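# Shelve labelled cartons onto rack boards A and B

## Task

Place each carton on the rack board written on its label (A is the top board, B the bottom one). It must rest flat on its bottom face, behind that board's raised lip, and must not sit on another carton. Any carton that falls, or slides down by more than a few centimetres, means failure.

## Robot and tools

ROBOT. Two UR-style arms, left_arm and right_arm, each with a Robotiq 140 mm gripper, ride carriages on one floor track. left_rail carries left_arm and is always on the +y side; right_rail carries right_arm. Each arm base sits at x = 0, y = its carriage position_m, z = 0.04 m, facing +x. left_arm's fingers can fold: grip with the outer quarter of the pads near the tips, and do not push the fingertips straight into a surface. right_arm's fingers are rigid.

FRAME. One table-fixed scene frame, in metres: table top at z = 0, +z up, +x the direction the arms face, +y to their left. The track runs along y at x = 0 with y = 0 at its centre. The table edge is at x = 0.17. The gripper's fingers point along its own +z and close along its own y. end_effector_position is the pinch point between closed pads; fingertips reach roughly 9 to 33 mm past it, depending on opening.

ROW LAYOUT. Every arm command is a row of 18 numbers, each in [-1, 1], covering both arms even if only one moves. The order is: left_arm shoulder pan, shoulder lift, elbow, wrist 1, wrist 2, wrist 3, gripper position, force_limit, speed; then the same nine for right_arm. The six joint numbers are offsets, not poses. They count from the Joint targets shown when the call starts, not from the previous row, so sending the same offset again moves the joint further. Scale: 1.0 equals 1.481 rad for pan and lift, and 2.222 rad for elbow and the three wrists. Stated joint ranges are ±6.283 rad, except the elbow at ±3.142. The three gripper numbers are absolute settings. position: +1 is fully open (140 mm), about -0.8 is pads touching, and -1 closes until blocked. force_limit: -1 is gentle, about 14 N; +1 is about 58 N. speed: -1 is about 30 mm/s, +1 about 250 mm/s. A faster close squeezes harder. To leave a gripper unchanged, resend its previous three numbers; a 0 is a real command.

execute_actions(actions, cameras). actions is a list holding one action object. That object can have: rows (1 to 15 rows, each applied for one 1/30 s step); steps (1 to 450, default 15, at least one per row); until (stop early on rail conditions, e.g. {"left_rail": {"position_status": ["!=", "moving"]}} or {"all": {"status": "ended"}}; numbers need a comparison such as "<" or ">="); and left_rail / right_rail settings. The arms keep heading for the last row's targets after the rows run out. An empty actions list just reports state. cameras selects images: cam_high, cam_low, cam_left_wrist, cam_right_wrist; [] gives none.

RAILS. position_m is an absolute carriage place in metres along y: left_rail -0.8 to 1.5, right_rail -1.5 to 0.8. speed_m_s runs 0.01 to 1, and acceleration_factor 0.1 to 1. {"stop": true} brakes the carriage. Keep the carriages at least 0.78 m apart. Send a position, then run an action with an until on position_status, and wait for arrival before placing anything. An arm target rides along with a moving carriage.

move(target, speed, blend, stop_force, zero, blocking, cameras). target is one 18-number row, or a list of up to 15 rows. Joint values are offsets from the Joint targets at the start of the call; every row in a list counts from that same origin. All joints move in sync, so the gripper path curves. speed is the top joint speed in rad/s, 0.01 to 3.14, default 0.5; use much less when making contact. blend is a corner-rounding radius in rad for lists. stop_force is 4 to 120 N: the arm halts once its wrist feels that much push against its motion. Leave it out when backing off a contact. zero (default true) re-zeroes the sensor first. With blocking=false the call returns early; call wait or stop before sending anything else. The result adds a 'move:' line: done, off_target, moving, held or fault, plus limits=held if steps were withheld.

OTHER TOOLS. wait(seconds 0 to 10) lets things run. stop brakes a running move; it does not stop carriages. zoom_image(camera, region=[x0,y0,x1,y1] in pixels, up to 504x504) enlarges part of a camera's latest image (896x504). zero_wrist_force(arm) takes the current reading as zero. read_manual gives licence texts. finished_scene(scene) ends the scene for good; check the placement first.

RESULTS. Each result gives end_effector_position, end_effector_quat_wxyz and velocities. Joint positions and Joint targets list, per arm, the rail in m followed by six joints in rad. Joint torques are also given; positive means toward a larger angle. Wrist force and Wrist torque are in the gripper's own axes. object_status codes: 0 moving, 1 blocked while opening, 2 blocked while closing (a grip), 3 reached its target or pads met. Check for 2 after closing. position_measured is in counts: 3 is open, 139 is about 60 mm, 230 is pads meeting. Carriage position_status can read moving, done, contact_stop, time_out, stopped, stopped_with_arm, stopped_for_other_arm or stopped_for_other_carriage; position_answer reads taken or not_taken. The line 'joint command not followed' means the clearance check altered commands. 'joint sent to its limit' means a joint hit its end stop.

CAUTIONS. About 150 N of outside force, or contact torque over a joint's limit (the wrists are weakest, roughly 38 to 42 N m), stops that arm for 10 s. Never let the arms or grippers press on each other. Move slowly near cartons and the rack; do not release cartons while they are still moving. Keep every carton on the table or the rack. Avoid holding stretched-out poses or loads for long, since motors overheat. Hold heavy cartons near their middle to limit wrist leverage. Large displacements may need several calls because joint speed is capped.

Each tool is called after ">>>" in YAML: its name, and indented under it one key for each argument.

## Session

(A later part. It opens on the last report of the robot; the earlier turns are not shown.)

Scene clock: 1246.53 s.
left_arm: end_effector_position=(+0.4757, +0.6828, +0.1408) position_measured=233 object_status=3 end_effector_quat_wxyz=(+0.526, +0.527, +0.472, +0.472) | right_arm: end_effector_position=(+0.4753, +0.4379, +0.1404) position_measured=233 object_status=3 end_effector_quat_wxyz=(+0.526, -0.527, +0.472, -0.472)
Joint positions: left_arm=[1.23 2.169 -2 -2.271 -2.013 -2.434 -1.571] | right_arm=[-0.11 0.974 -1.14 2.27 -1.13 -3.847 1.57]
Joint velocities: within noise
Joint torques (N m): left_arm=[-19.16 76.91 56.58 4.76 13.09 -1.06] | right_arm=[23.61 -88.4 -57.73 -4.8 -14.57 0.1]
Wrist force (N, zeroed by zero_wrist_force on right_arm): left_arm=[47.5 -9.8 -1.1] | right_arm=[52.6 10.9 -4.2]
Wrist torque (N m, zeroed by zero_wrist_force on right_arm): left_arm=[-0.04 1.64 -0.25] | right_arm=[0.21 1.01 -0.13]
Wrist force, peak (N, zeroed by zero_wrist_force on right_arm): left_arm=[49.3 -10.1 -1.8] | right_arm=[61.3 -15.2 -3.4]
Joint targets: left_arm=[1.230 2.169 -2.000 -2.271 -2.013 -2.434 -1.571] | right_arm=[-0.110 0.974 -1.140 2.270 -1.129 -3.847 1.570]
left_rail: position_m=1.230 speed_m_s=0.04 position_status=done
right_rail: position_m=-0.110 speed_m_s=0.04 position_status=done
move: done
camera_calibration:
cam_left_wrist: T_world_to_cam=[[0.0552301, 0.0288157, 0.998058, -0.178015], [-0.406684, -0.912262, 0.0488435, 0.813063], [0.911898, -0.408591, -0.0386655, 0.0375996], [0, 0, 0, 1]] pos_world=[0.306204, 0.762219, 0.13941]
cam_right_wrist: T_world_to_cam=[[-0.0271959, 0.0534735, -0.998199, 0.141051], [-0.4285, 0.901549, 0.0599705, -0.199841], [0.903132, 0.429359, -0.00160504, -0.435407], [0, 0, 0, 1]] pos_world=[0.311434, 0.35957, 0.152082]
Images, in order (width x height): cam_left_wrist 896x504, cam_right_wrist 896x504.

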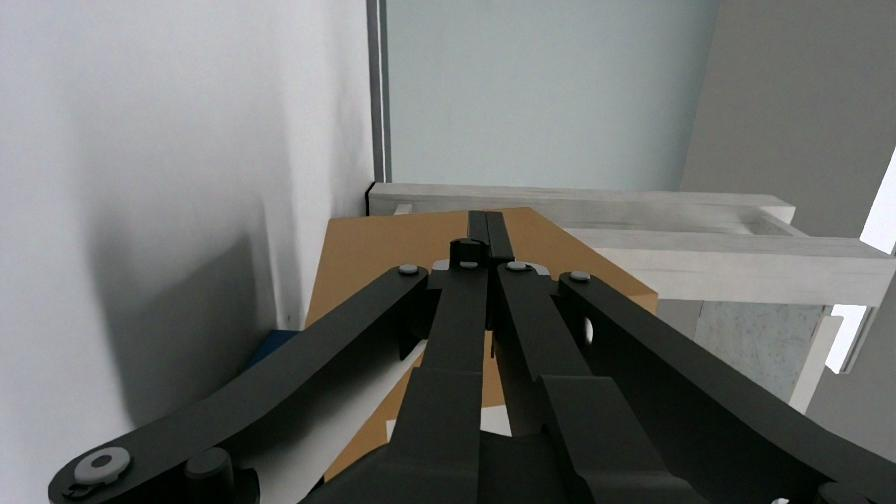

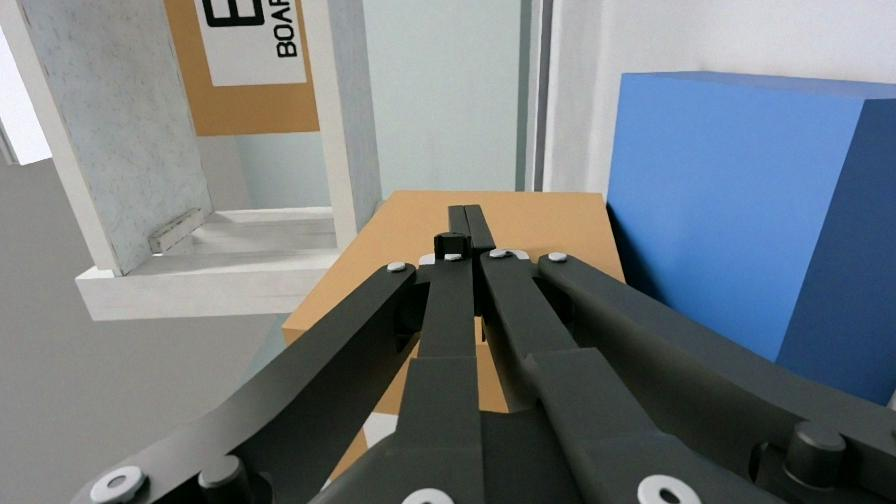

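>>> move:
  target: [0,-0.0270,-0.0012,0.0193,0,0,-1,1,-1,0,0.0270,0.0012,-0.0193,0,0,-1,1,-1]
  speed: 0.04
  cameras: []

>>> move:
  target:
    - [0.0223,0.0155,-0.0239,0.0135,0.0153,0,-1,1,-1,-0.0223,-0.0155,0.0239,-0.0135,-0.0153,0,-1,1,-1]
    - [0.0508,0.0110,-0.0161,0.0088,0.0346,0,-1,1,-1,-0.0508,-0.0110,0.0161,-0.0088,-0.0346,0,-1,1,-1]
  speed: 0.08
  cameras: []

>>> move:
  target: [-0.0378,-0.0266,0.0402,-0.0224,-0.0252,0,-1,1,-1,0.0378,0.0266,-0.0402,0.0224,0.0252,0,-1,1,-1]
  speed: 0.035
  stop_force: 58
  cameras: ["cam_left_wrist","cam_right_wrist"]

>>> move:
  target: [0,0.0270,0.0012,-0.0193,0,0,-1,1,-1,0,-0.0270,-0.0012,0.0193,0,0,-1,1,-1]
  speed: 0.04
  cameras: ["cam_left_wrist","cam_right_wrist"]

Scene clock: 1261.73 s.
left_arm: end_effector_position=(+0.4756, +0.6829, +0.1206) position_measured=233 object_status=3 end_effector_quat_wxyz=(+0.526, +0.527, +0.472, +0.472) | right_arm: end_effector_position=(+0.4752, +0.4378, +0.1201) position_measured=233 object_status=3 end_effector_quat_wxyz=(+0.526, -0.526, +0.472, -0.472)
Joint positions: left_arm=[1.23 2.169 -2.04 -2.274 -1.97 -2.434 -1.571] | right_arm=[-0.11 0.974 -1.1 2.273 -1.172 -3.847 1.57]
Joint velocities: within noise
Joint torques (N m): left_arm=[-21.44 34.34 27.35 4.34 16.71 -0.98] | right_arm=[24.46 -33.21 -35.29 -4.27 -16.42 -0.03]
Wrist force (N, zeroed by zero_wrist_force on right_arm): left_arm=[40.5 12.9 1.7] | right_arm=[60.6 -17.3 -6.2]
Wrist torque (N m, zeroed by zero_wrist_force on right_arm): left_arm=[-0.73 1.66 -0.39] | right_arm=[1.24 1.14 0.28]
Wrist force, peak (N, zeroed by zero_wrist_force on right_arm): left_arm=[50.5 -6.1 -2.4] | right_arm=[60.6 -17.3 -6.2]
Joint targets: left_arm=[1.230 2.169 -2.040 -2.274 -1.970 -2.434 -1.571] | right_arm=[-0.110 0.974 -1.100 2.273 -1.172 -3.847 1.570]
left_rail: position_m=1.230 speed_m_s=0.04 position_status=done
right_rail: position_m=-0.110 speed_m_s=0.04 position_status=done
move: done
No camera images: "cameras" was empty.

Scene clock: 1263.33 s.
left_arm: end_effector_position=(+0.5014, +0.7091, +0.1206) position_measured=233 object_status=3 end_effector_quat_wxyz=(+0.526, +0.527, +0.472, +0.472) | right_arm: end_effector_position=(+0.5011, +0.4115, +0.1202) position_measured=233 object_status=3 end_effector_quat_wxyz=(+0.526, -0.527, +0.472, -0.472)
Joint positions: left_arm=[1.23 2.244 -2.024 -2.31 -1.951 -2.358 -1.571] | right_arm=[-0.11 0.899 -1.116 2.309 -1.192 -3.923 1.57]
Joint velocities: within noise
Joint torques (N m): left_arm=[10.47 40.52 26.49 -0.22 1.77 -0.92] | right_arm=[-10.6 -43.71 -23.9 0.33 -2.16 0.02]
Wrist force (N, zeroed by zero_wrist_force on right_arm): left_arm=[-2.9 -7.1 3.5] | right_arm=[3.6 2.4 -2.9]
Wrist torque (N m, zeroed by zero_wrist_force on right_arm): left_arm=[-0.93 0.52 -0.11] | right_arm=[0.55 -0.80 -0.01]
Wrist force, peak (N, zeroed by zero_wrist_force on right_arm): left_arm=[40.3 12.9 1.5] | right_arm=[60.4 -17.7 -6.6]
Joint targets: left_arm=[1.230 2.244 -2.024 -2.310 -1.951 -2.358 -1.571] | right_arm=[-0.110 0.899 -1.116 2.309 -1.192 -3.924 1.570]
left_rail: position_m=1.230 speed_m_s=0.04 position_status=done
right_rail: position_m=-0.110 speed_m_s=0.04 position_status=done
move: done
No camera images: "cameras" was empty.

Scene clock: 1265.90 s.
left_arm: end_effector_position=(+0.5023, +0.6849, +0.1205) position_measured=233 object_status=3 end_effector_quat_wxyz=(+0.526, +0.527, +0.472, +0.472) | right_arm: end_effector_position=(+0.5021, +0.4363, +0.1201) position_measured=233 object_status=3 end_effector_quat_wxyz=(+0.526, -0.527, +0.472, -0.472)
Joint positions: left_arm=[1.23 2.215 -2.044 -2.263 -1.977 -2.387 -1.571] | right_arm=[-0.11 0.929 -1.095 2.261 -1.165 -3.893 1.57]
Joint velocities: within noise
Joint torques (N m): left_arm=[-4.54 72.34 39.68 8.74 16.79 -0.98] | right_arm=[33.44 -77.19 -29.78 -4.03 -27.1 0]
Wrist force (N, zeroed by zero_wrist_force on right_arm): left_arm=[46.2 -0.4 -16.3] | right_arm=[62.6 -10.5 11.4]
Wrist torque (N m, zeroed by zero_wrist_force on right_arm): left_arm=[-0.82 -1.94 -0.58] | right_arm=[0.94 1.43 0.19]
Wrist force, peak (N, zeroed by zero_wrist_force on right_arm): left_arm=[62.2 6.8 -24.8] | right_arm=[75.4 -13.3 6.8]
Joint targets: left_arm=[1.230 2.215 -2.044 -2.263 -1.977 -2.387 -1.571] | right_arm=[-0.110 0.929 -1.095 2.261 -1.165 -3.893 1.570]
left_rail: position_m=1.230 speed_m_s=0.04 position_status=done
right_rail: position_m=-0.110 speed_m_s=0.04 position_status=done
move: contact (left_arm, right_arm); left_arm: the elbow is farthest, 0.042 rad from its target; right_arm: the elbow is farthest, 0.041 rad from its target
camera_calibration:
cam_left_wrist: T_world_to_cam=[[0.0553497, 0.0287139, 0.998054, -0.159258], [-0.407661, -0.911826, 0.0488411, 0.827006], [0.911454, -0.409571, -0.0387638, 0.0143155], [0, 0, 0, 1]] pos_world=[0.332905, 0.764522, 0.119111]
cam_right_wrist: T_world_to_cam=[[-0.0271828, 0.0535864, -0.998193, 0.121567], [-0.429107, 0.901254, 0.0600678, -0.18522], [0.902844, 0.429965, -0.00150425, -0.459004], [0, 0, 0, 1]] pos_world=[0.338234, 0.357771, 0.131782]
Images, in order (width x height): cam_left_wrist 896x504, cam_right_wrist 896x504.

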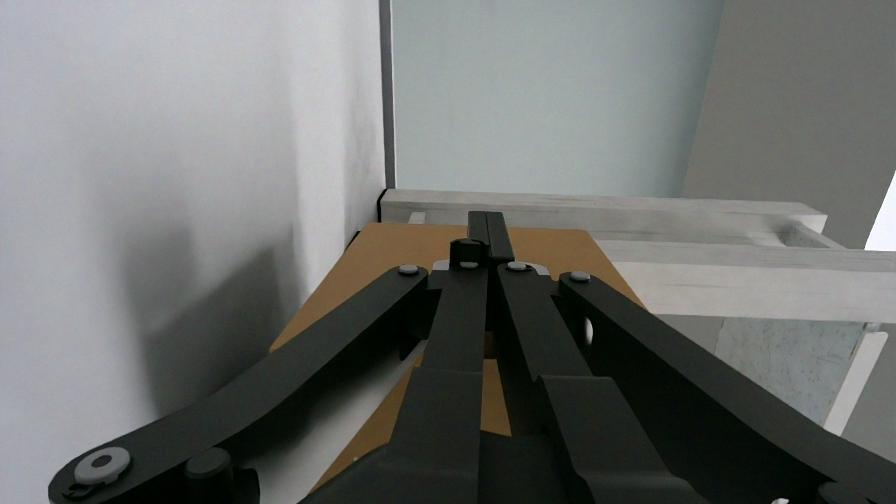

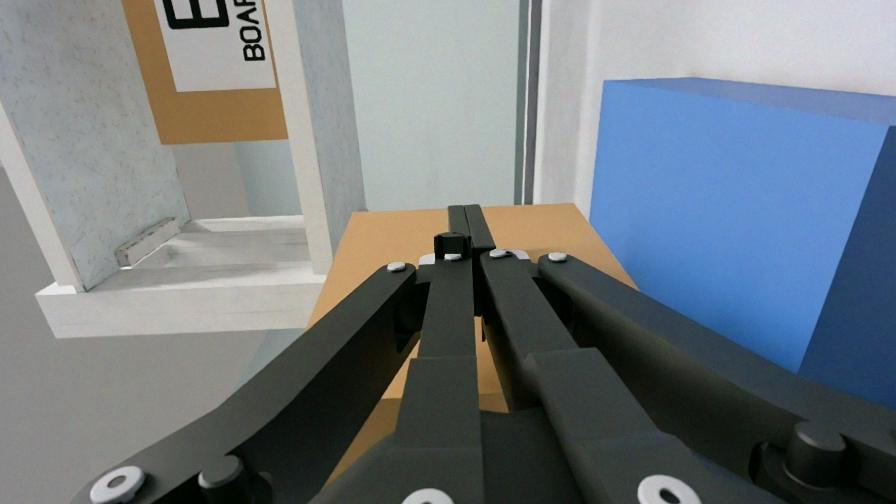

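Scene clock: 1267.30 s.
left_arm: end_effector_position=(+0.5024, +0.6846, +0.1412) position_measured=233 object_status=3 end_effector_quat_wxyz=(+0.526, +0.527, +0.472, +0.472) | right_arm: end_effector_position=(+0.5022, +0.4364, +0.1409) position_measured=233 object_status=3 end_effector_quat_wxyz=(+0.526, -0.527, +0.472, -0.472)
Joint positions: left_arm=[1.23 2.215 -2.004 -2.26 -2.02 -2.387 -1.571] | right_arm=[-0.11 0.929 -1.135 2.258 -1.122 -3.893 1.57]
Joint velocities: within noise
Joint torques (N m): left_arm=[-8.9 79.73 56.88 4.27 11.84 -0.86] | right_arm=[33.83 -92.17 -49.71 -3.77 -12.08 -0.16]
Wrist force (N, zeroed by zero_wrist_force on right_arm): left_arm=[42.4 -10.2 -14.2] | right_arm=[49.7 11.4 6.7]
Wrist torque (N m, zeroed by zero_wrist_force on right_arm): left_arm=[-1.13 -1.67 -0.41] | right_arm=[0.27 0.86 -0.24]
Wrist force, peak (N, zeroed by zero_wrist_force on right_arm): left_arm=[49.8 -10.9 -17.0] | right_arm=[62.7 -10.4 11.2]
Joint targets: left_arm=[1.230 2.215 -2.004 -2.260 -2.020 -2.387 -1.571] | right_arm=[-0.110 0.929 -1.135 2.258 -1.122 -3.893 1.570]
left_rail: position_m=1.230 speed_m_s=0.04 position_status=done
right_rail: position_m=-0.110 speed_m_s=0.04 position_status=done
move: done
camera_calibration:
cam_left_wrist: T_world_to_cam=[[0.0554906, 0.0285408, 0.998051, -0.179829], [-0.407657, -0.911833, 0.0487406, 0.82578], [0.911447, -0.409568, -0.0389633, 0.0149299], [0, 0, 0, 1]] pos_world=[0.333006, 0.764221, 0.139811]
cam_right_wrist: T_world_to_cam=[[-0.0273217, 0.0534118, -0.998199, 0.142431], [-0.429099, 0.901264, 0.0599699, -0.186599], [0.902844, 0.429965, -0.00170512, -0.459118], [0, 0, 0, 1]] pos_world=[0.338334, 0.357972, 0.152582]
Images, in order (width x height): cam_left_wrist 896x504, cam_right_wrist 896x504.

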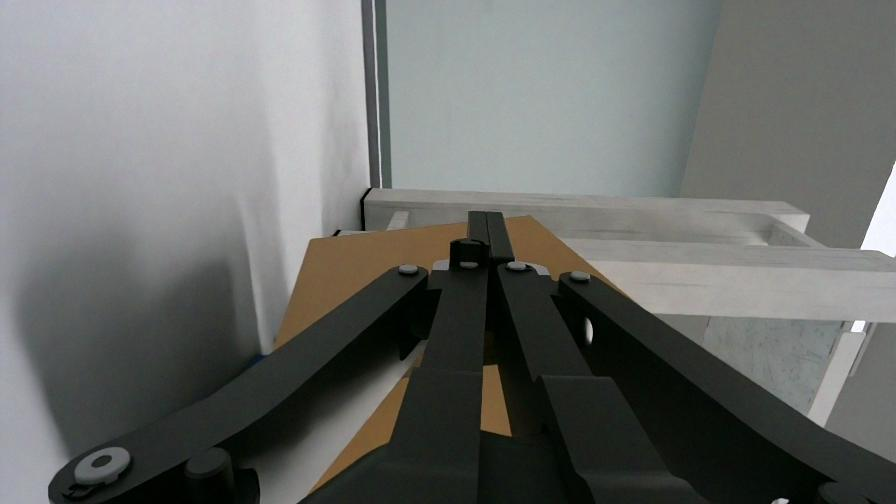

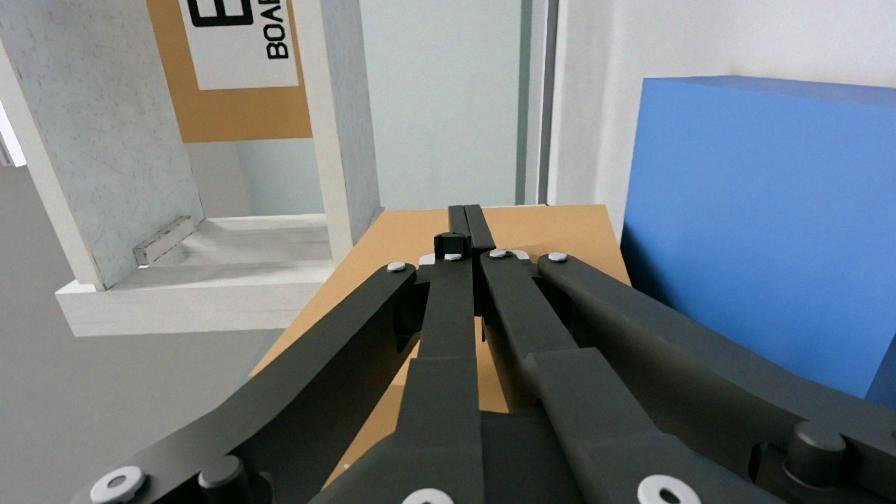

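>>> move:
  target: [0,-0.0270,-0.0012,0.0193,0,0,-1,1,-1,0,0.0270,0.0012,-0.0193,0,0,-1,1,-1]
  speed: 0.04
  cameras: []

>>> move:
  target:
    - [0.0203,0.0142,-0.0216,0.0122,0.0140,0,-1,1,-1,-0.0203,-0.0142,0.0216,-0.0122,-0.0140,0,-1,1,-1]
    - [0.0543,0.0089,-0.0124,0.0066,0.0370,0,-1,1,-1,-0.0543,-0.0089,0.0124,-0.0066,-0.0370,0,-1,1,-1]
  speed: 0.08
  cameras: []

>>> move:
  target: [-0.0378,-0.0266,0.0402,-0.0224,-0.0252,0,-1,1,-1,0.0378,0.0266,-0.0402,0.0224,0.0252,0,-1,1,-1]
  speed: 0.035
  stop_force: 58
  cameras: ["cam_left_wrist","cam_right_wrist"]

>>> move:
  target: [0,0.0270,0.0012,-0.0193,0,0,-1,1,-1,0,-0.0270,-0.0012,0.0193,0,0,-1,1,-1]
  speed: 0.04
  cameras: ["cam_left_wrist","cam_right_wrist"]

Scene clock: 1296.57 s.
left_arm: end_effector_position=(+0.5023, +0.6847, +0.1206) position_measured=233 object_status=3 end_effector_quat_wxyz=(+0.526, +0.527, +0.472, +0.472) | right_arm: end_effector_position=(+0.5021, +0.4364, +0.1204) position_measured=233 object_status=3 end_effector_quat_wxyz=(+0.526, -0.527, +0.472, -0.472)
Joint positions: left_arm=[1.23 2.215 -2.044 -2.263 -1.977 -2.387 -1.571] | right_arm=[-0.11 0.929 -1.095 2.261 -1.165 -3.893 1.57]
Joint velocities: within noise
Joint torques (N m): left_arm=[-18.96 44.27 35.65 8.38 8.72 -0.83] | right_arm=[32.06 -34.39 -23.55 -2.32 -13.42 -0.02]
Wrist force (N, zeroed by zero_wrist_force on right_arm): left_arm=[37.2 -0.5 -15.5] | right_arm=[43.9 -16.2 -4.2]
Wrist torque (N m, zeroed by zero_wrist_force on right_arm): left_arm=[-0.85 -1.58 -0.51] | right_arm=[1.15 0.48 0.26]
Wrist force, peak (N, zeroed by zero_wrist_force on right_arm): left_arm=[44.4 -9.0 -15.7] | right_arm=[51.3 10.5 6.6]
Joint targets: left_arm=[1.230 2.215 -2.044 -2.263 -1.977 -2.387 -1.571] | right_arm=[-0.110 0.929 -1.095 2.261 -1.165 -3.893 1.570]
left_rail: position_m=1.230 speed_m_s=0.04 position_status=done
right_rail: position_m=-0.110 speed_m_s=0.04 position_status=done
move: done
No camera images: "cameras" was empty.

Scene clock: 1298.23 s.
left_arm: end_effector_position=(+0.5326, +0.7100, +0.1210) position_measured=233 object_status=3 end_effector_quat_wxyz=(+0.527, +0.527, +0.471, +0.471) | right_arm: end_effector_position=(+0.5325, +0.4112, +0.1207) position_measured=233 object_status=3 end_effector_quat_wxyz=(+0.527, -0.527, +0.471, -0.472)
Joint positions: left_arm=[1.23 2.295 -2.031 -2.291 -1.962 -2.305 -1.571] | right_arm=[-0.11 0.848 -1.108 2.288 -1.18 -3.975 1.57]
Joint velocities: within noise
Joint torques (N m): left_arm=[10.87 43.67 27.07 0.01 1.75 -0.99] | right_arm=[-11.88 -46.18 -25.31 0.52 -1.95 -0.14]
Wrist force (N, zeroed by zero_wrist_force on right_arm): left_arm=[0.3 -8.0 3.9] | right_arm=[1.4 0.2 -5.0]
Wrist torque (N m, zeroed by zero_wrist_force on right_arm): left_arm=[-1.12 -0.23 -0.12] | right_arm=[0.04 -0.31 0.01]
Wrist force, peak (N, zeroed by zero_wrist_force on right_arm): left_arm=[37.1 -0.2 -15.2] | right_arm=[43.2 -17.0 -4.2]
Joint targets: left_arm=[1.230 2.296 -2.031 -2.291 -1.962 -2.305 -1.571] | right_arm=[-0.110 0.848 -1.108 2.288 -1.180 -3.975 1.570]
left_rail: position_m=1.230 speed_m_s=0.04 position_status=done
right_rail: position_m=-0.110 speed_m_s=0.04 position_status=done
move: done
No camera images: "cameras" was empty.

Scene clock: 1301.20 s.
left_arm: end_effector_position=(+0.5345, +0.6838, +0.1211) position_measured=233 object_status=3 end_effector_quat_wxyz=(+0.526, +0.527, +0.471, +0.472) | right_arm: end_effector_position=(+0.5345, +0.4379, +0.1207) position_measured=233 object_status=3 end_effector_quat_wxyz=(+0.526, -0.527, +0.472, -0.472)
Joint positions: left_arm=[1.23 2.264 -2.053 -2.241 -1.99 -2.337 -1.571] | right_arm=[-0.11 0.88 -1.086 2.237 -1.151 -3.942 1.57]
Joint velocities: within noise
Joint torques (N m): left_arm=[-7.34 69.96 41.57 7.59 16.39 -1] | right_arm=[41.55 -77.26 -35.9 -3.93 -26.18 -0.06]
Wrist force (N, zeroed by zero_wrist_force on right_arm): left_arm=[51.6 4.3 -18.4] | right_arm=[65.6 -13.3 8.1]
Wrist torque (N m, zeroed by zero_wrist_force on right_arm): left_arm=[-0.81 -2.72 -0.69] | right_arm=[0.47 2.09 0.19]
Wrist force, peak (N, zeroed by zero_wrist_force on right_arm): left_arm=[65.8 10.9 -25.0] | right_arm=[71.0 -13.5 5.8]
Joint targets: left_arm=[1.230 2.264 -2.053 -2.240 -1.990 -2.337 -1.571] | right_arm=[-0.110 0.880 -1.086 2.237 -1.151 -3.942 1.570]
left_rail: position_m=1.230 speed_m_s=0.04 position_status=done
right_rail: position_m=-0.110 speed_m_s=0.04 position_status=done
move: contact (left_arm, right_arm); left_arm: the elbow is farthest, 0.039 rad from its target; right_arm: the elbow is farthest, 0.038 rad from its target
camera_calibration:
cam_left_wrist: T_world_to_cam=[[0.0554276, 0.0287425, 0.998049, -0.161674], [-0.408758, -0.911329, 0.0489459, 0.839378], [0.910958, -0.410673, -0.0387641, -0.0145371], [0, 0, 0, 1]] pos_world=[0.365306, 0.763627, 0.119711]
cam_right_wrist: T_world_to_cam=[[-0.0271878, 0.0536936, -0.998187, 0.122931], [-0.429997, 0.900823, 0.0601682, -0.172192], [0.902421, 0.430854, -0.00140332, -0.489166], [0, 0, 0, 1]] pos_world=[0.370734, 0.359273, 0.132382]
Images, in order (width x height): cam_left_wrist 896x504, cam_right_wrist 896x504.

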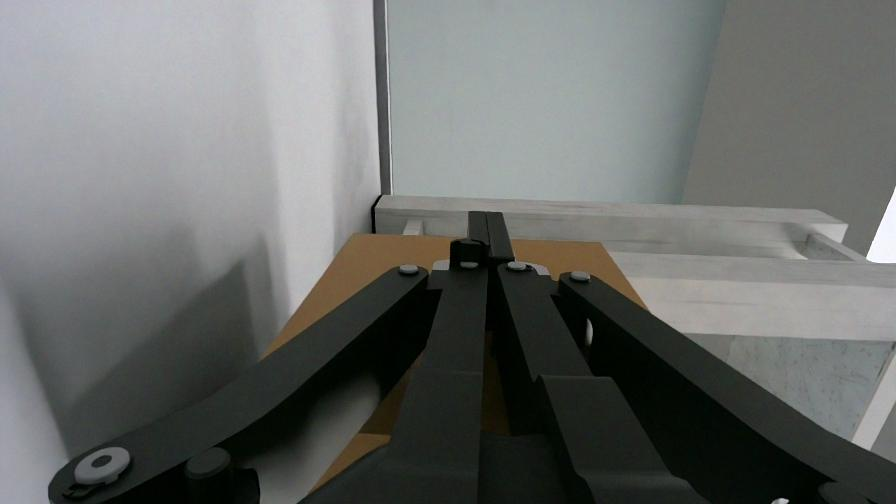

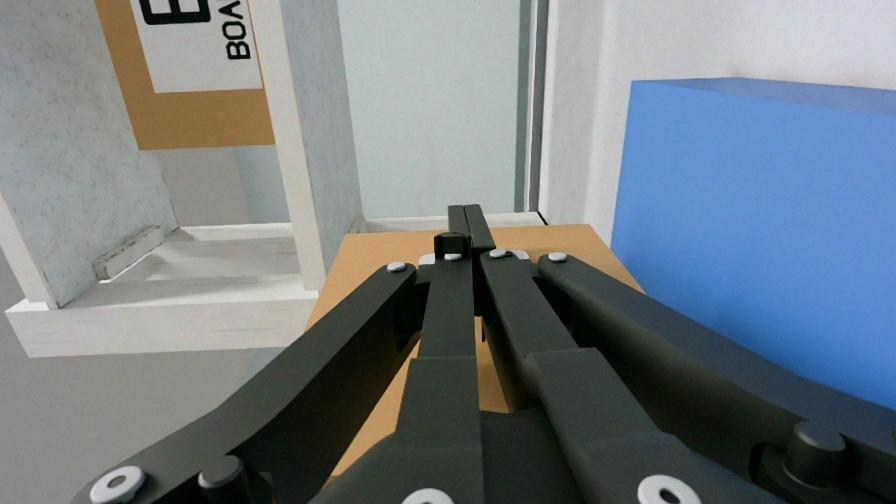

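Scene clock: 1302.60 s.
left_arm: end_effector_position=(+0.5346, +0.6837, +0.1423) position_measured=233 object_status=3 end_effector_quat_wxyz=(+0.526, +0.528, +0.471, +0.472) | right_arm: end_effector_position=(+0.5346, +0.4382, +0.1420) position_measured=233 object_status=3 end_effector_quat_wxyz=(+0.526, -0.527, +0.472, -0.472)
Joint positions: left_arm=[1.23 2.264 -2.014 -2.238 -2.033 -2.337 -1.571] | right_arm=[-0.11 0.88 -1.125 2.234 -1.108 -3.942 1.57]
Joint velocities: within noise
Joint torques (N m): left_arm=[-13.07 81.34 65.33 5.73 12.71 -1.05] | right_arm=[48.13 -92.18 -53.76 -4.24 -22.72 -0.03]
Wrist force (N, zeroed by zero_wrist_force on right_arm): left_arm=[57.5 -13.2 -20.1] | right_arm=[59.3 9.6 6.6]
Wrist torque (N m, zeroed by zero_wrist_force on right_arm): left_arm=[-1.46 -3.05 -0.39] | right_arm=[-0.14 1.88 -0.10]
Wrist force, peak (N, zeroed by zero_wrist_force on right_arm): left_arm=[58.5 -13.4 -20.1] | right_arm=[65.9 -13.6 8.0]
Joint targets: left_arm=[1.230 2.264 -2.013 -2.238 -2.033 -2.337 -1.571] | right_arm=[-0.110 0.880 -1.126 2.234 -1.108 -3.942 1.570]
left_rail: position_m=1.230 speed_m_s=0.04 position_status=done
right_rail: position_m=-0.110 speed_m_s=0.04 position_status=done
move: done
camera_calibration:
cam_left_wrist: T_world_to_cam=[[0.0555657, 0.0285709, 0.998046, -0.182755], [-0.408671, -0.911374, 0.0488423, 0.838306], [0.910989, -0.410587, -0.038965, -0.0138981], [0, 0, 0, 1]] pos_world=[0.365407, 0.763525, 0.140911]
cam_right_wrist: T_world_to_cam=[[-0.0273266, 0.0535188, -0.998193, 0.144299], [-0.429989, 0.900833, 0.0600703, -0.173603], [0.90242, 0.430854, -0.00160418, -0.489282], [0, 0, 0, 1]] pos_world=[0.370834, 0.359473, 0.153682]
Images, in order (width x height): cam_left_wrist 896x504, cam_right_wrist 896x504.

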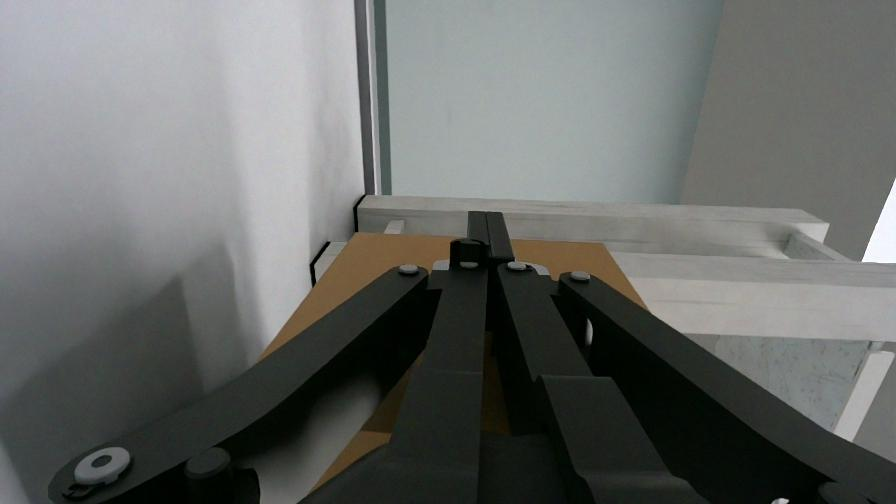

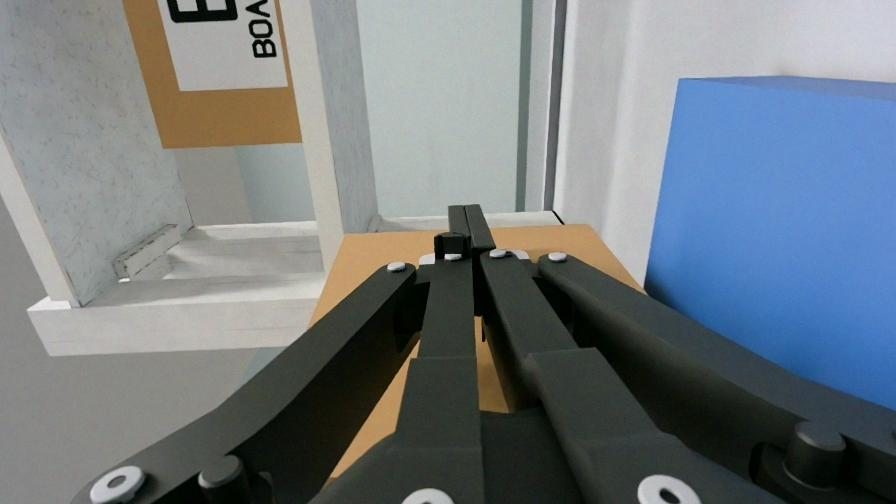

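>>> move:
  target:
    - [0.0004,0.0726,0.0068,-0.0552,0.0002,0,-1,1,-1,-0.0004,-0.0726,-0.0068,0.0552,-0.0002,0,-1,1,-1]
    - [0.0007,0.1383,0.0191,-0.1113,0.0005,0,-1,1,-1,-0.0007,-0.1383,-0.0191,0.1113,-0.0005,0,-1,1,-1]
  speed: 0.06
  blend: 0.01
  cameras: ["cam_right_wrist"]

Scene clock: 1326.80 s.
left_arm: end_effector_position=(+0.5348, +0.6842, +0.2619) position_measured=233 object_status=3 end_effector_quat_wxyz=(+0.526, +0.528, +0.471, +0.472) | right_arm: end_effector_position=(+0.5348, +0.4375, +0.2621) position_measured=233 object_status=3 end_effector_quat_wxyz=(+0.526, -0.527, +0.472, -0.472)
Joint positions: left_arm=[1.23 2.265 -1.809 -2.195 -2.281 -2.336 -1.571] | right_arm=[-0.11 0.879 -1.33 2.192 -0.861 -3.943 1.57]
Joint velocities: within noise
Joint torques (N m): left_arm=[-5.86 68.25 67.11 4.92 17.79 -0.89] | right_arm=[26.68 -81.38 -59.53 -3.42 -23.21 -0.01]
Wrist force (N, zeroed by zero_wrist_force on right_arm): left_arm=[49.3 -13.7 -16.4] | right_arm=[51.3 8.6 5.5]
Wrist torque (N m, zeroed by zero_wrist_force on right_arm): left_arm=[-1.48 -2.59 -0.35] | right_arm=[-0.21 1.59 -0.11]
Wrist force, peak (N, zeroed by zero_wrist_force on right_arm): left_arm=[67.6 -13.5 -24.0] | right_arm=[69.5 9.8 8.9]
Joint targets: left_arm=[1.230 2.265 -1.809 -2.195 -2.281 -2.336 -1.571] | right_arm=[-0.110 0.879 -1.330 2.192 -0.861 -3.943 1.570]
left_rail: position_m=1.230 speed_m_s=0.04 position_status=done
right_rail: position_m=-0.110 speed_m_s=0.04 position_status=done
move: done
camera_calibration:
cam_right_wrist: T_world_to_cam=[[-0.0273293, 0.0535122, -0.998193, 0.264129], [-0.430071, 0.900795, 0.0600656, -0.180049], [0.902381, 0.430935, -0.00160407, -0.488984], [0, 0, 0, 1]] pos_world=[0.371034, 0.358774, 0.273682]
Images, in order (width x height): cam_right_wrist 896x504.

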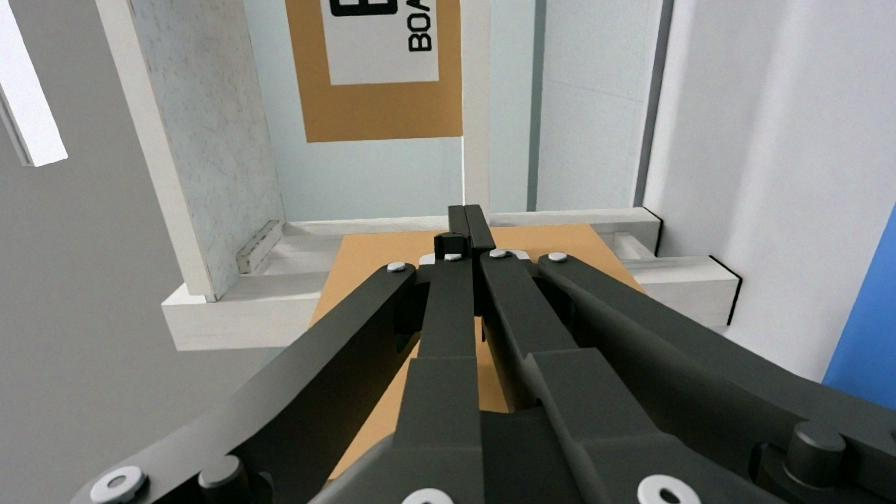

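>>> move:
  target:
    - [0.0003,0.0576,0.0178,-0.0563,0.0002,0,-1,1,-1,-0.0003,-0.0576,-0.0178,0.0563,-0.0002,0,-1,1,-1]
    - [0.0006,0.1066,0.0404,-0.1114,0.0004,0,-1,1,-1,-0.0006,-0.1066,-0.0404,0.1114,-0.0004,0,-1,1,-1]
  speed: 0.06
  blend: 0.01
  cameras: []

Scene clock: 1336.83 s.
left_arm: end_effector_position=(+0.5350, +0.6847, +0.3816) position_measured=233 object_status=3 end_effector_quat_wxyz=(+0.527, +0.527, +0.471, +0.472) | right_arm: end_effector_position=(+0.5350, +0.4370, +0.3821) position_measured=233 object_status=3 end_effector_quat_wxyz=(+0.526, -0.527, +0.472, -0.472)
Joint positions: left_arm=[1.23 2.266 -1.651 -2.106 -2.528 -2.335 -1.571] | right_arm=[-0.11 0.878 -1.488 2.102 -0.613 -3.944 1.57]
Joint velocities: within noise
Joint torques (N m): left_arm=[-4.74 59.5 69.12 5.11 16.67 -0.81] | right_arm=[24.42 -70.06 -64.18 -3.25 -21.72 -0.23]
Wrist force (N, zeroed by zero_wrist_force on right_arm): left_arm=[46.0 -13.6 -15.6] | right_arm=[48.0 8.9 4.6]
Wrist torque (N m, zeroed by zero_wrist_force on right_arm): left_arm=[-1.39 -2.41 -0.31] | right_arm=[-0.14 1.49 -0.10]
Wrist force, peak (N, zeroed by zero_wrist_force on right_arm): left_arm=[61.4 -13.5 -21.3] | right_arm=[63.6 9.4 7.5]
Joint targets: left_arm=[1.230 2.266 -1.651 -2.106 -2.528 -2.335 -1.571] | right_arm=[-0.110 0.878 -1.488 2.102 -0.613 -3.944 1.570]
left_rail: position_m=1.230 speed_m_s=0.04 position_status=done
right_rail: position_m=-0.110 speed_m_s=0.04 position_status=done
move: done
No camera images: "cameras" was empty.

>>> move:
  target:
    - [0,0.0393,0.0274,-0.0536,0,0,-1,1,-1,0,-0.0393,-0.0274,0.0536,0,0,-1,1,-1]
    - [0,0.0692,0.0579,-0.1040,0,0,-1,1,-1,0,-0.0692,-0.0579,0.1040,0,0,-1,1,-1]
  speed: 0.06
  blend: 0.01

Scene clock: 1345.10 s.
left_arm: end_effector_position=(+0.5352, +0.6845, +0.4992) position_measured=233 object_status=3 end_effector_quat_wxyz=(+0.527, +0.527, +0.471, +0.472) | right_arm: end_effector_position=(+0.5351, +0.4371, +0.4999) position_measured=233 object_status=3 end_effector_quat_wxyz=(+0.527, -0.527, +0.472, -0.472)
Joint positions: left_arm=[1.23 2.266 -1.548 -1.977 -2.759 -2.335 -1.571] | right_arm=[-0.11 0.878 -1.591 1.974 -0.382 -3.944 1.57]
Joint velocities: within noise
Joint torques (N m): left_arm=[-26.17 45.71 72.37 5.64 19.61 -0.72] | right_arm=[61.15 -60.77 -69.8 -4.57 -25.77 -0.1]
Wrist force (N, zeroed by zero_wrist_force on right_arm): left_arm=[55.9 -13.3 -19.1] | right_arm=[58.4 9.0 6.6]
Wrist torque (N m, zeroed by zero_wrist_force on right_arm): left_arm=[-1.38 -2.93 -0.40] | right_arm=[-0.19 1.73 -0.10]
Wrist force, peak (N, zeroed by zero_wrist_force on right_arm): left_arm=[67.6 -13.4 -24.3] | right_arm=[70.2 9.5 8.8]
Joint targets: left_arm=[1.230 2.266 -1.548 -1.977 -2.759 -2.335 -1.571] | right_arm=[-0.110 0.878 -1.591 1.973 -0.382 -3.944 1.570]
left_rail: position_m=1.230 speed_m_s=0.04 position_status=done
right_rail: position_m=-0.110 speed_m_s=0.04 position_status=done
move: done
camera_calibration:
cam_left_wrist: T_world_to_cam=[[0.0554293, 0.0287389, 0.998049, -0.53909], [-0.408841, -0.911292, 0.0489468, 0.821706], [0.910921, -0.410756, -0.0387627, -0.000195192], [0, 0, 0, 1]] pos_world=[0.366006, 0.764227, 0.497811]
cam_right_wrist: T_world_to_cam=[[-0.0271906, 0.053687, -0.998188, 0.501407], [-0.430079, 0.900784, 0.0601636, -0.193977], [0.902382, 0.430935, -0.00140322, -0.488846], [0, 0, 0, 1]] pos_world=[0.371334, 0.358473, 0.511482]

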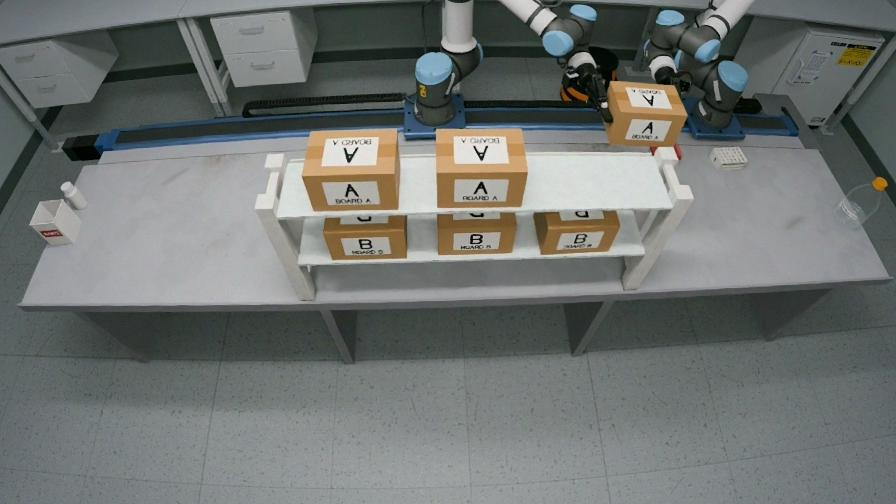

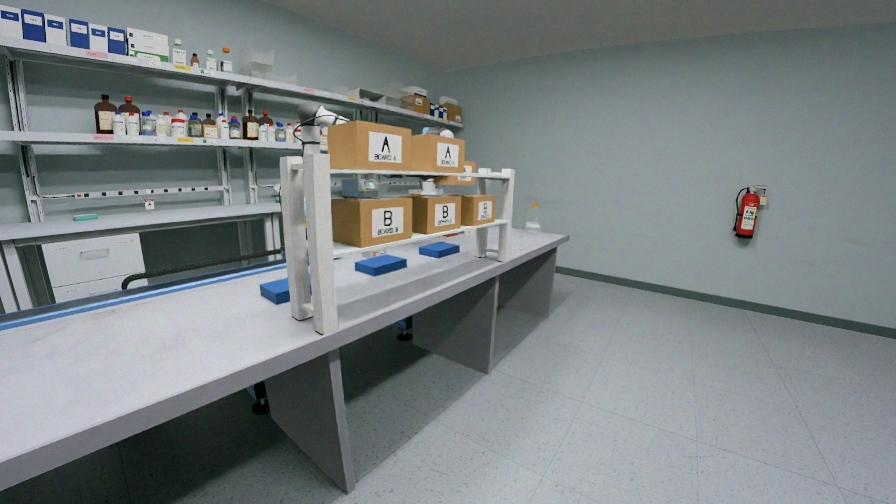

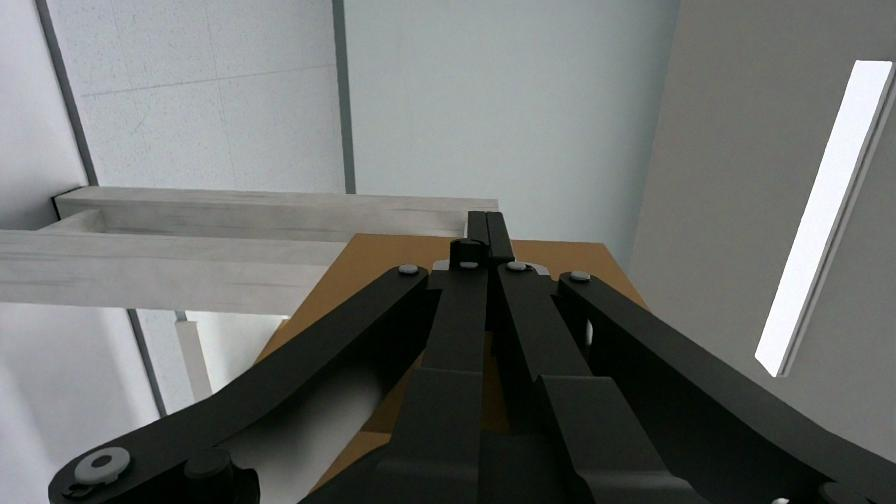

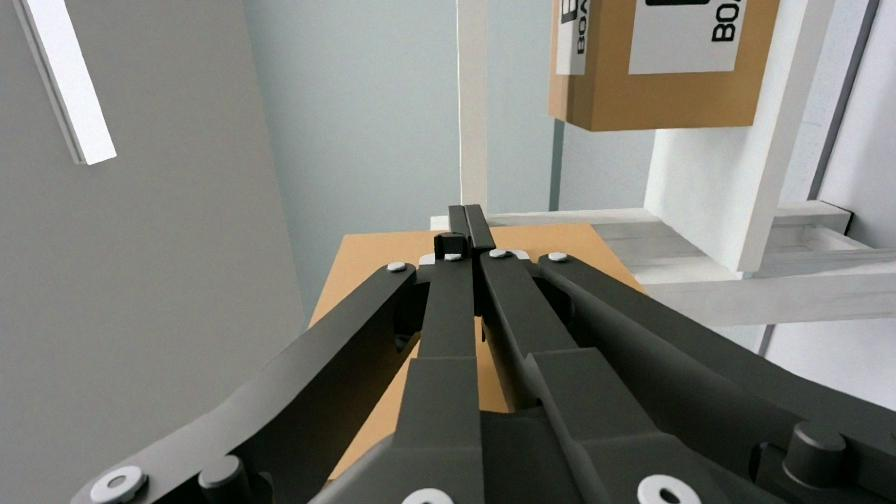

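>>> move:
  target:
    - [0.0004,0.0230,0.0352,-0.0505,0.0002,0,-1,1,-1,-0.0004,-0.0230,-0.0352,0.0505,-0.0002,0,-1,1,-1]
    - [0.0007,0.0379,0.0742,-0.0994,0.0005,0,-1,1,-1,-0.0007,-0.0379,-0.0742,0.0994,-0.0005,0,-1,1,-1]
  speed: 0.06
  blend: 0.01
  cameras: []

>>> execute_actions:
  actions:
    - {"steps":300,"left_rail":{"position_m":1.0,"speed_m_s":0.1,"acceleration_factor":0.2},"right_rail":{"position_m":-0.34,"speed_m_s":0.1,"acceleration_factor":0.2},"until":{"left_rail":{"position_m":["<",1.0004]},"right_rail":{"position_m":["<",-0.3396]}}}

Scene clock: 1362.57 s.
left_arm: end_effector_position=(+0.5355, +0.6848, +0.6188) position_measured=233 object_status=3 end_effector_quat_wxyz=(+0.527, +0.527, +0.471, +0.472) | right_arm: end_effector_position=(+0.5354, +0.4367, +0.6197) position_measured=233 object_status=3 end_effector_quat_wxyz=(+0.527, -0.527, +0.472, -0.472)
Joint positions: left_arm=[1.23 2.267 -1.492 -1.812 -2.98 -2.334 -1.571] | right_arm=[-0.11 0.877 -1.647 1.809 -0.161 -3.945 1.57]
Joint velocities: within noise
Joint torques (N m): left_arm=[-7.75 38.76 68.74 5.69 19.61 -0.89] | right_arm=[30.93 -55.16 -69.46 -3.7 -25.73 0.28]
Wrist force (N, zeroed by zero_wrist_force on right_arm): left_arm=[55.0 -13.6 -19.1] | right_arm=[57.1 8.8 6.4]
Wrist torque (N m, zeroed by zero_wrist_force on right_arm): left_arm=[-1.45 -2.89 -0.35] | right_arm=[-0.21 1.81 -0.09]
Wrist force, peak (N, zeroed by zero_wrist_force on right_arm): left_arm=[68.4 -13.3 -24.7] | right_arm=[71.0 9.6 9.2]
Joint targets: left_arm=[1.230 2.267 -1.492 -1.812 -2.980 -2.334 -1.571] | right_arm=[-0.110 0.877 -1.647 1.809 -0.161 -3.945 1.570]
left_rail: position_m=1.230 speed_m_s=0.04 position_status=done
right_rail: position_m=-0.110 speed_m_s=0.04 position_status=done
move: done
No camera images: "cameras" was empty.

Scene clock: 1366.03 s.
left_arm: end_effector_position=(+0.5355, +0.4549, +0.6190) position_measured=233 object_status=3 end_effector_quat_wxyz=(+0.527, +0.527, +0.471, +0.472) | right_arm: end_effector_position=(+0.5354, +0.2066, +0.6198) position_measured=233 object_status=3 end_effector_quat_wxyz=(+0.527, -0.527, +0.472, -0.472)
Joint positions: left_arm=[1 2.267 -1.492 -1.812 -2.98 -2.334 -1.571] | right_arm=[-0.34 0.877 -1.647 1.809 -0.161 -3.945 1.57]
Joint velocities: within noise
Joint torques (N m): left_arm=[-25.28 10.25 56.79 12.37 9.94 -0.83] | right_arm=[61.02 -49.77 -55.82 -10.02 -14.44 -0.05]
Wrist force (N, zeroed by zero_wrist_force on right_arm): left_arm=[53.7 -13.4 -18.3] | right_arm=[55.4 8.9 5.9]
Wrist torque (N m, zeroed by zero_wrist_force on right_arm): left_arm=[-1.45 -2.85 -0.35] | right_arm=[-0.15 1.78 -0.09]
Wrist force, peak (N, zeroed by zero_wrist_force on right_arm): left_arm=[65.1 -13.4 -22.7] | right_arm=[66.1 9.1 8.5]
Joint targets: left_arm=[1.000 2.267 -1.492 -1.812 -2.980 -2.334 -1.571] | right_arm=[-0.340 0.877 -1.647 1.809 -0.161 -3.945 1.570]
Tool commands: left_gripper/position=-1.0 left_gripper/force_limit=+1.0 left_gripper/speed=-1.0 right_gripper/position=-1.0 right_gripper/force_limit=+1.0 right_gripper/speed=-1.0
left_rail: position_m=1.000 speed_m_s=0.10 position_status=done
right_rail: position_m=-0.340 speed_m_s=0.10 position_status=done
camera_calibration:
cam_left_wrist: T_world_to_cam=[[0.0552886, 0.0289121, 0.998052, -0.65202], [-0.408845, -0.911285, 0.0490472, 0.606765], [0.910928, -0.41076, -0.0385631, -0.0902195], [0, 0, 0, 1]] pos_world=[0.366305, 0.534728, 0.61751]
cam_right_wrist: T_world_to_cam=[[-0.0270538, 0.0538659, -0.998182, 0.633395], [-0.430087, 0.900774, 0.0602661, 0.00650931], [0.902382, 0.430935, -0.00120232, -0.389744], [0, 0, 0, 1]] pos_world=[0.371634, 0.127973, 0.631383]

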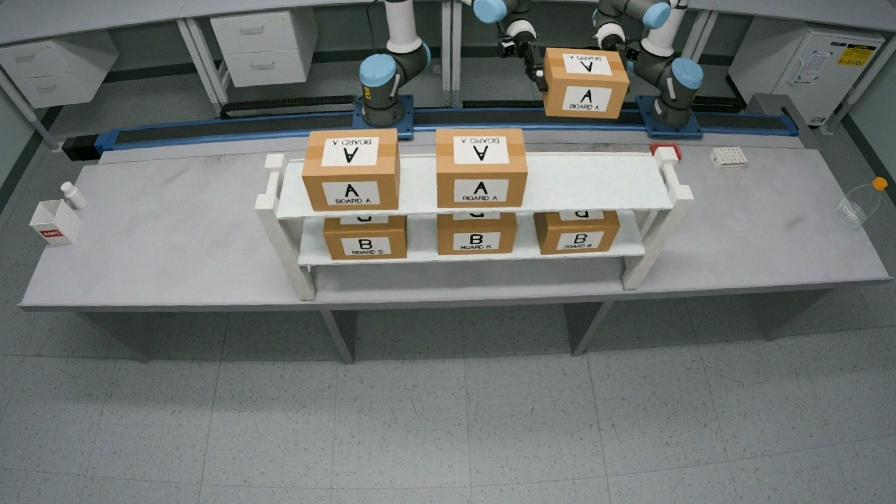

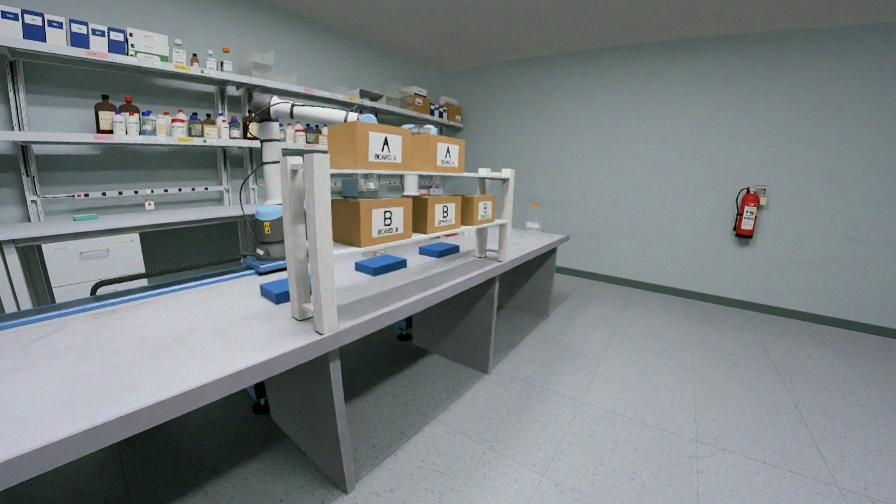

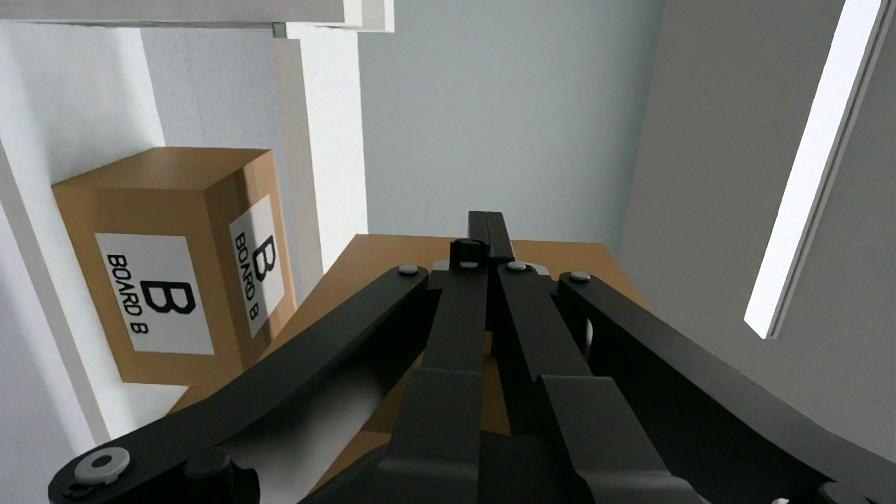

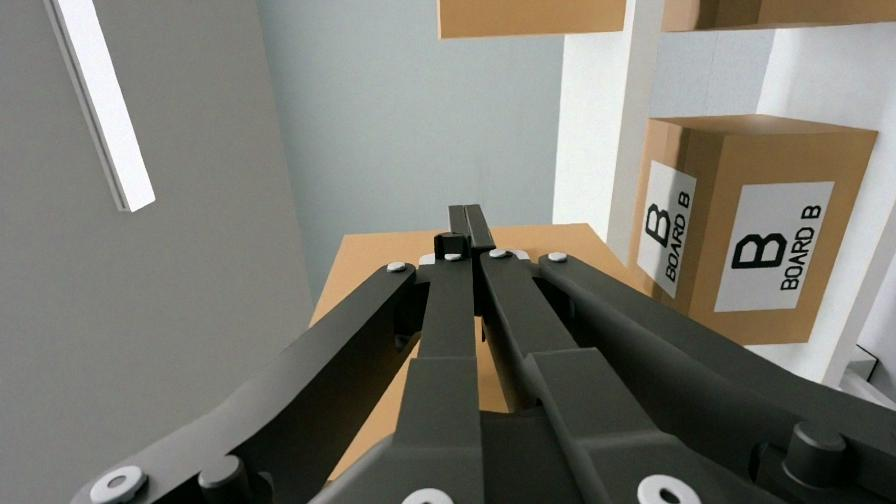

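>>> move:
  target:
    - [0.0340,-0.0159,0.0100,0.0008,0.0226,0,-1,1,-1,-0.0340,0.0159,-0.0100,-0.0008,-0.0226,0,-1,1,-1]
    - [0.0779,-0.0422,0.0270,0.0011,0.0519,0,-1,1,-1,-0.0779,0.0422,-0.0270,-0.0011,-0.0519,0,-1,1,-1]
  speed: 0.06
  blend: 0.01
  cameras: []

Scene clock: 1376.47 s.
left_arm: end_effector_position=(+0.6201, +0.4548, +0.6193) position_measured=233 object_status=3 end_effector_quat_wxyz=(+0.527, +0.527, +0.471, +0.471) | right_arm: end_effector_position=(+0.6201, +0.2068, +0.6201) position_measured=233 object_status=3 end_effector_quat_wxyz=(+0.527, -0.527, +0.472, -0.472)
Joint positions: left_arm=[1 2.382 -1.554 -1.752 -2.978 -2.219 -1.571] | right_arm=[-0.34 0.762 -1.585 1.749 -0.164 -4.06 1.57]
Joint velocities: within noise
Joint torques (N m): left_arm=[-15.41 14.12 68.6 13.21 21.23 -0.76] | right_arm=[37.89 -27.13 -68.13 -9.78 -27.73 -0.04]
Wrist force (N, zeroed by zero_wrist_force on right_arm): left_arm=[57.2 -13.3 -20.1] | right_arm=[59.3 9.4 6.7]
Wrist torque (N m, zeroed by zero_wrist_force on right_arm): left_arm=[-1.44 -2.98 -0.44] | right_arm=[-0.07 1.90 -0.09]
Wrist force, peak (N, zeroed by zero_wrist_force on right_arm): left_arm=[65.4 -13.7 -23.0] | right_arm=[67.7 9.3 8.3]
Joint targets: left_arm=[1.000 2.382 -1.554 -1.752 -2.978 -2.219 -1.571] | right_arm=[-0.340 0.762 -1.585 1.749 -0.164 -4.061 1.570]
left_rail: position_m=1.000 speed_m_s=0.10 position_status=done
right_rail: position_m=-0.340 speed_m_s=0.10 position_status=done
move: done
No camera images: "cameras" was empty.

>>> move:
  target:
    - [0.0399,-0.0294,0.0200,-0.0003,0.0266,0,-1,1,-1,-0.0399,0.0294,-0.0200,0.0003,-0.0266,0,-1,1,-1]
    - [0.0741,-0.0630,0.0437,-0.0017,0.0493,0,-1,1,-1,-0.0741,0.0630,-0.0437,0.0017,-0.0493,0,-1,1,-1]
  speed: 0.06
  blend: 0.01
  cameras: []

Scene clock: 1384.37 s.
left_arm: end_effector_position=(+0.7197, +0.4540, +0.6197) position_measured=233 object_status=3 end_effector_quat_wxyz=(+0.526, +0.527, +0.472, +0.472) | right_arm: end_effector_position=(+0.7198, +0.2076, +0.6203) position_measured=233 object_status=3 end_effector_quat_wxyz=(+0.526, -0.527, +0.472, -0.472)
Joint positions: left_arm=[1 2.492 -1.648 -1.655 -2.981 -2.11 -1.571] | right_arm=[-0.34 0.652 -1.491 1.652 -0.16 -4.17 1.57]
Joint velocities: within noise
Joint torques (N m): left_arm=[-31.03 17.5 70.05 6.94 27.42 -0.61] | right_arm=[62.97 -37.76 -68.74 -4.42 -36.02 0.12]
Wrist force (N, zeroed by zero_wrist_force on right_arm): left_arm=[75.2 -13.0 -27.1] | right_arm=[77.2 9.7 10.7]
Wrist torque (N m, zeroed by zero_wrist_force on right_arm): left_arm=[-1.43 -3.89 -0.54] | right_arm=[-0.20 2.58 -0.11]
Wrist force, peak (N, zeroed by zero_wrist_force on right_arm): left_arm=[76.3 -13.0 -27.4] | right_arm=[78.3 9.4 10.8]
Joint targets: left_arm=[1.000 2.492 -1.648 -1.655 -2.981 -2.109 -1.571] | right_arm=[-0.340 0.652 -1.491 1.651 -0.160 -4.170 1.570]
left_rail: position_m=1.000 speed_m_s=0.10 position_status=done
right_rail: position_m=-0.340 speed_m_s=0.10 position_status=done
move: done
No camera images: "cameras" was empty.


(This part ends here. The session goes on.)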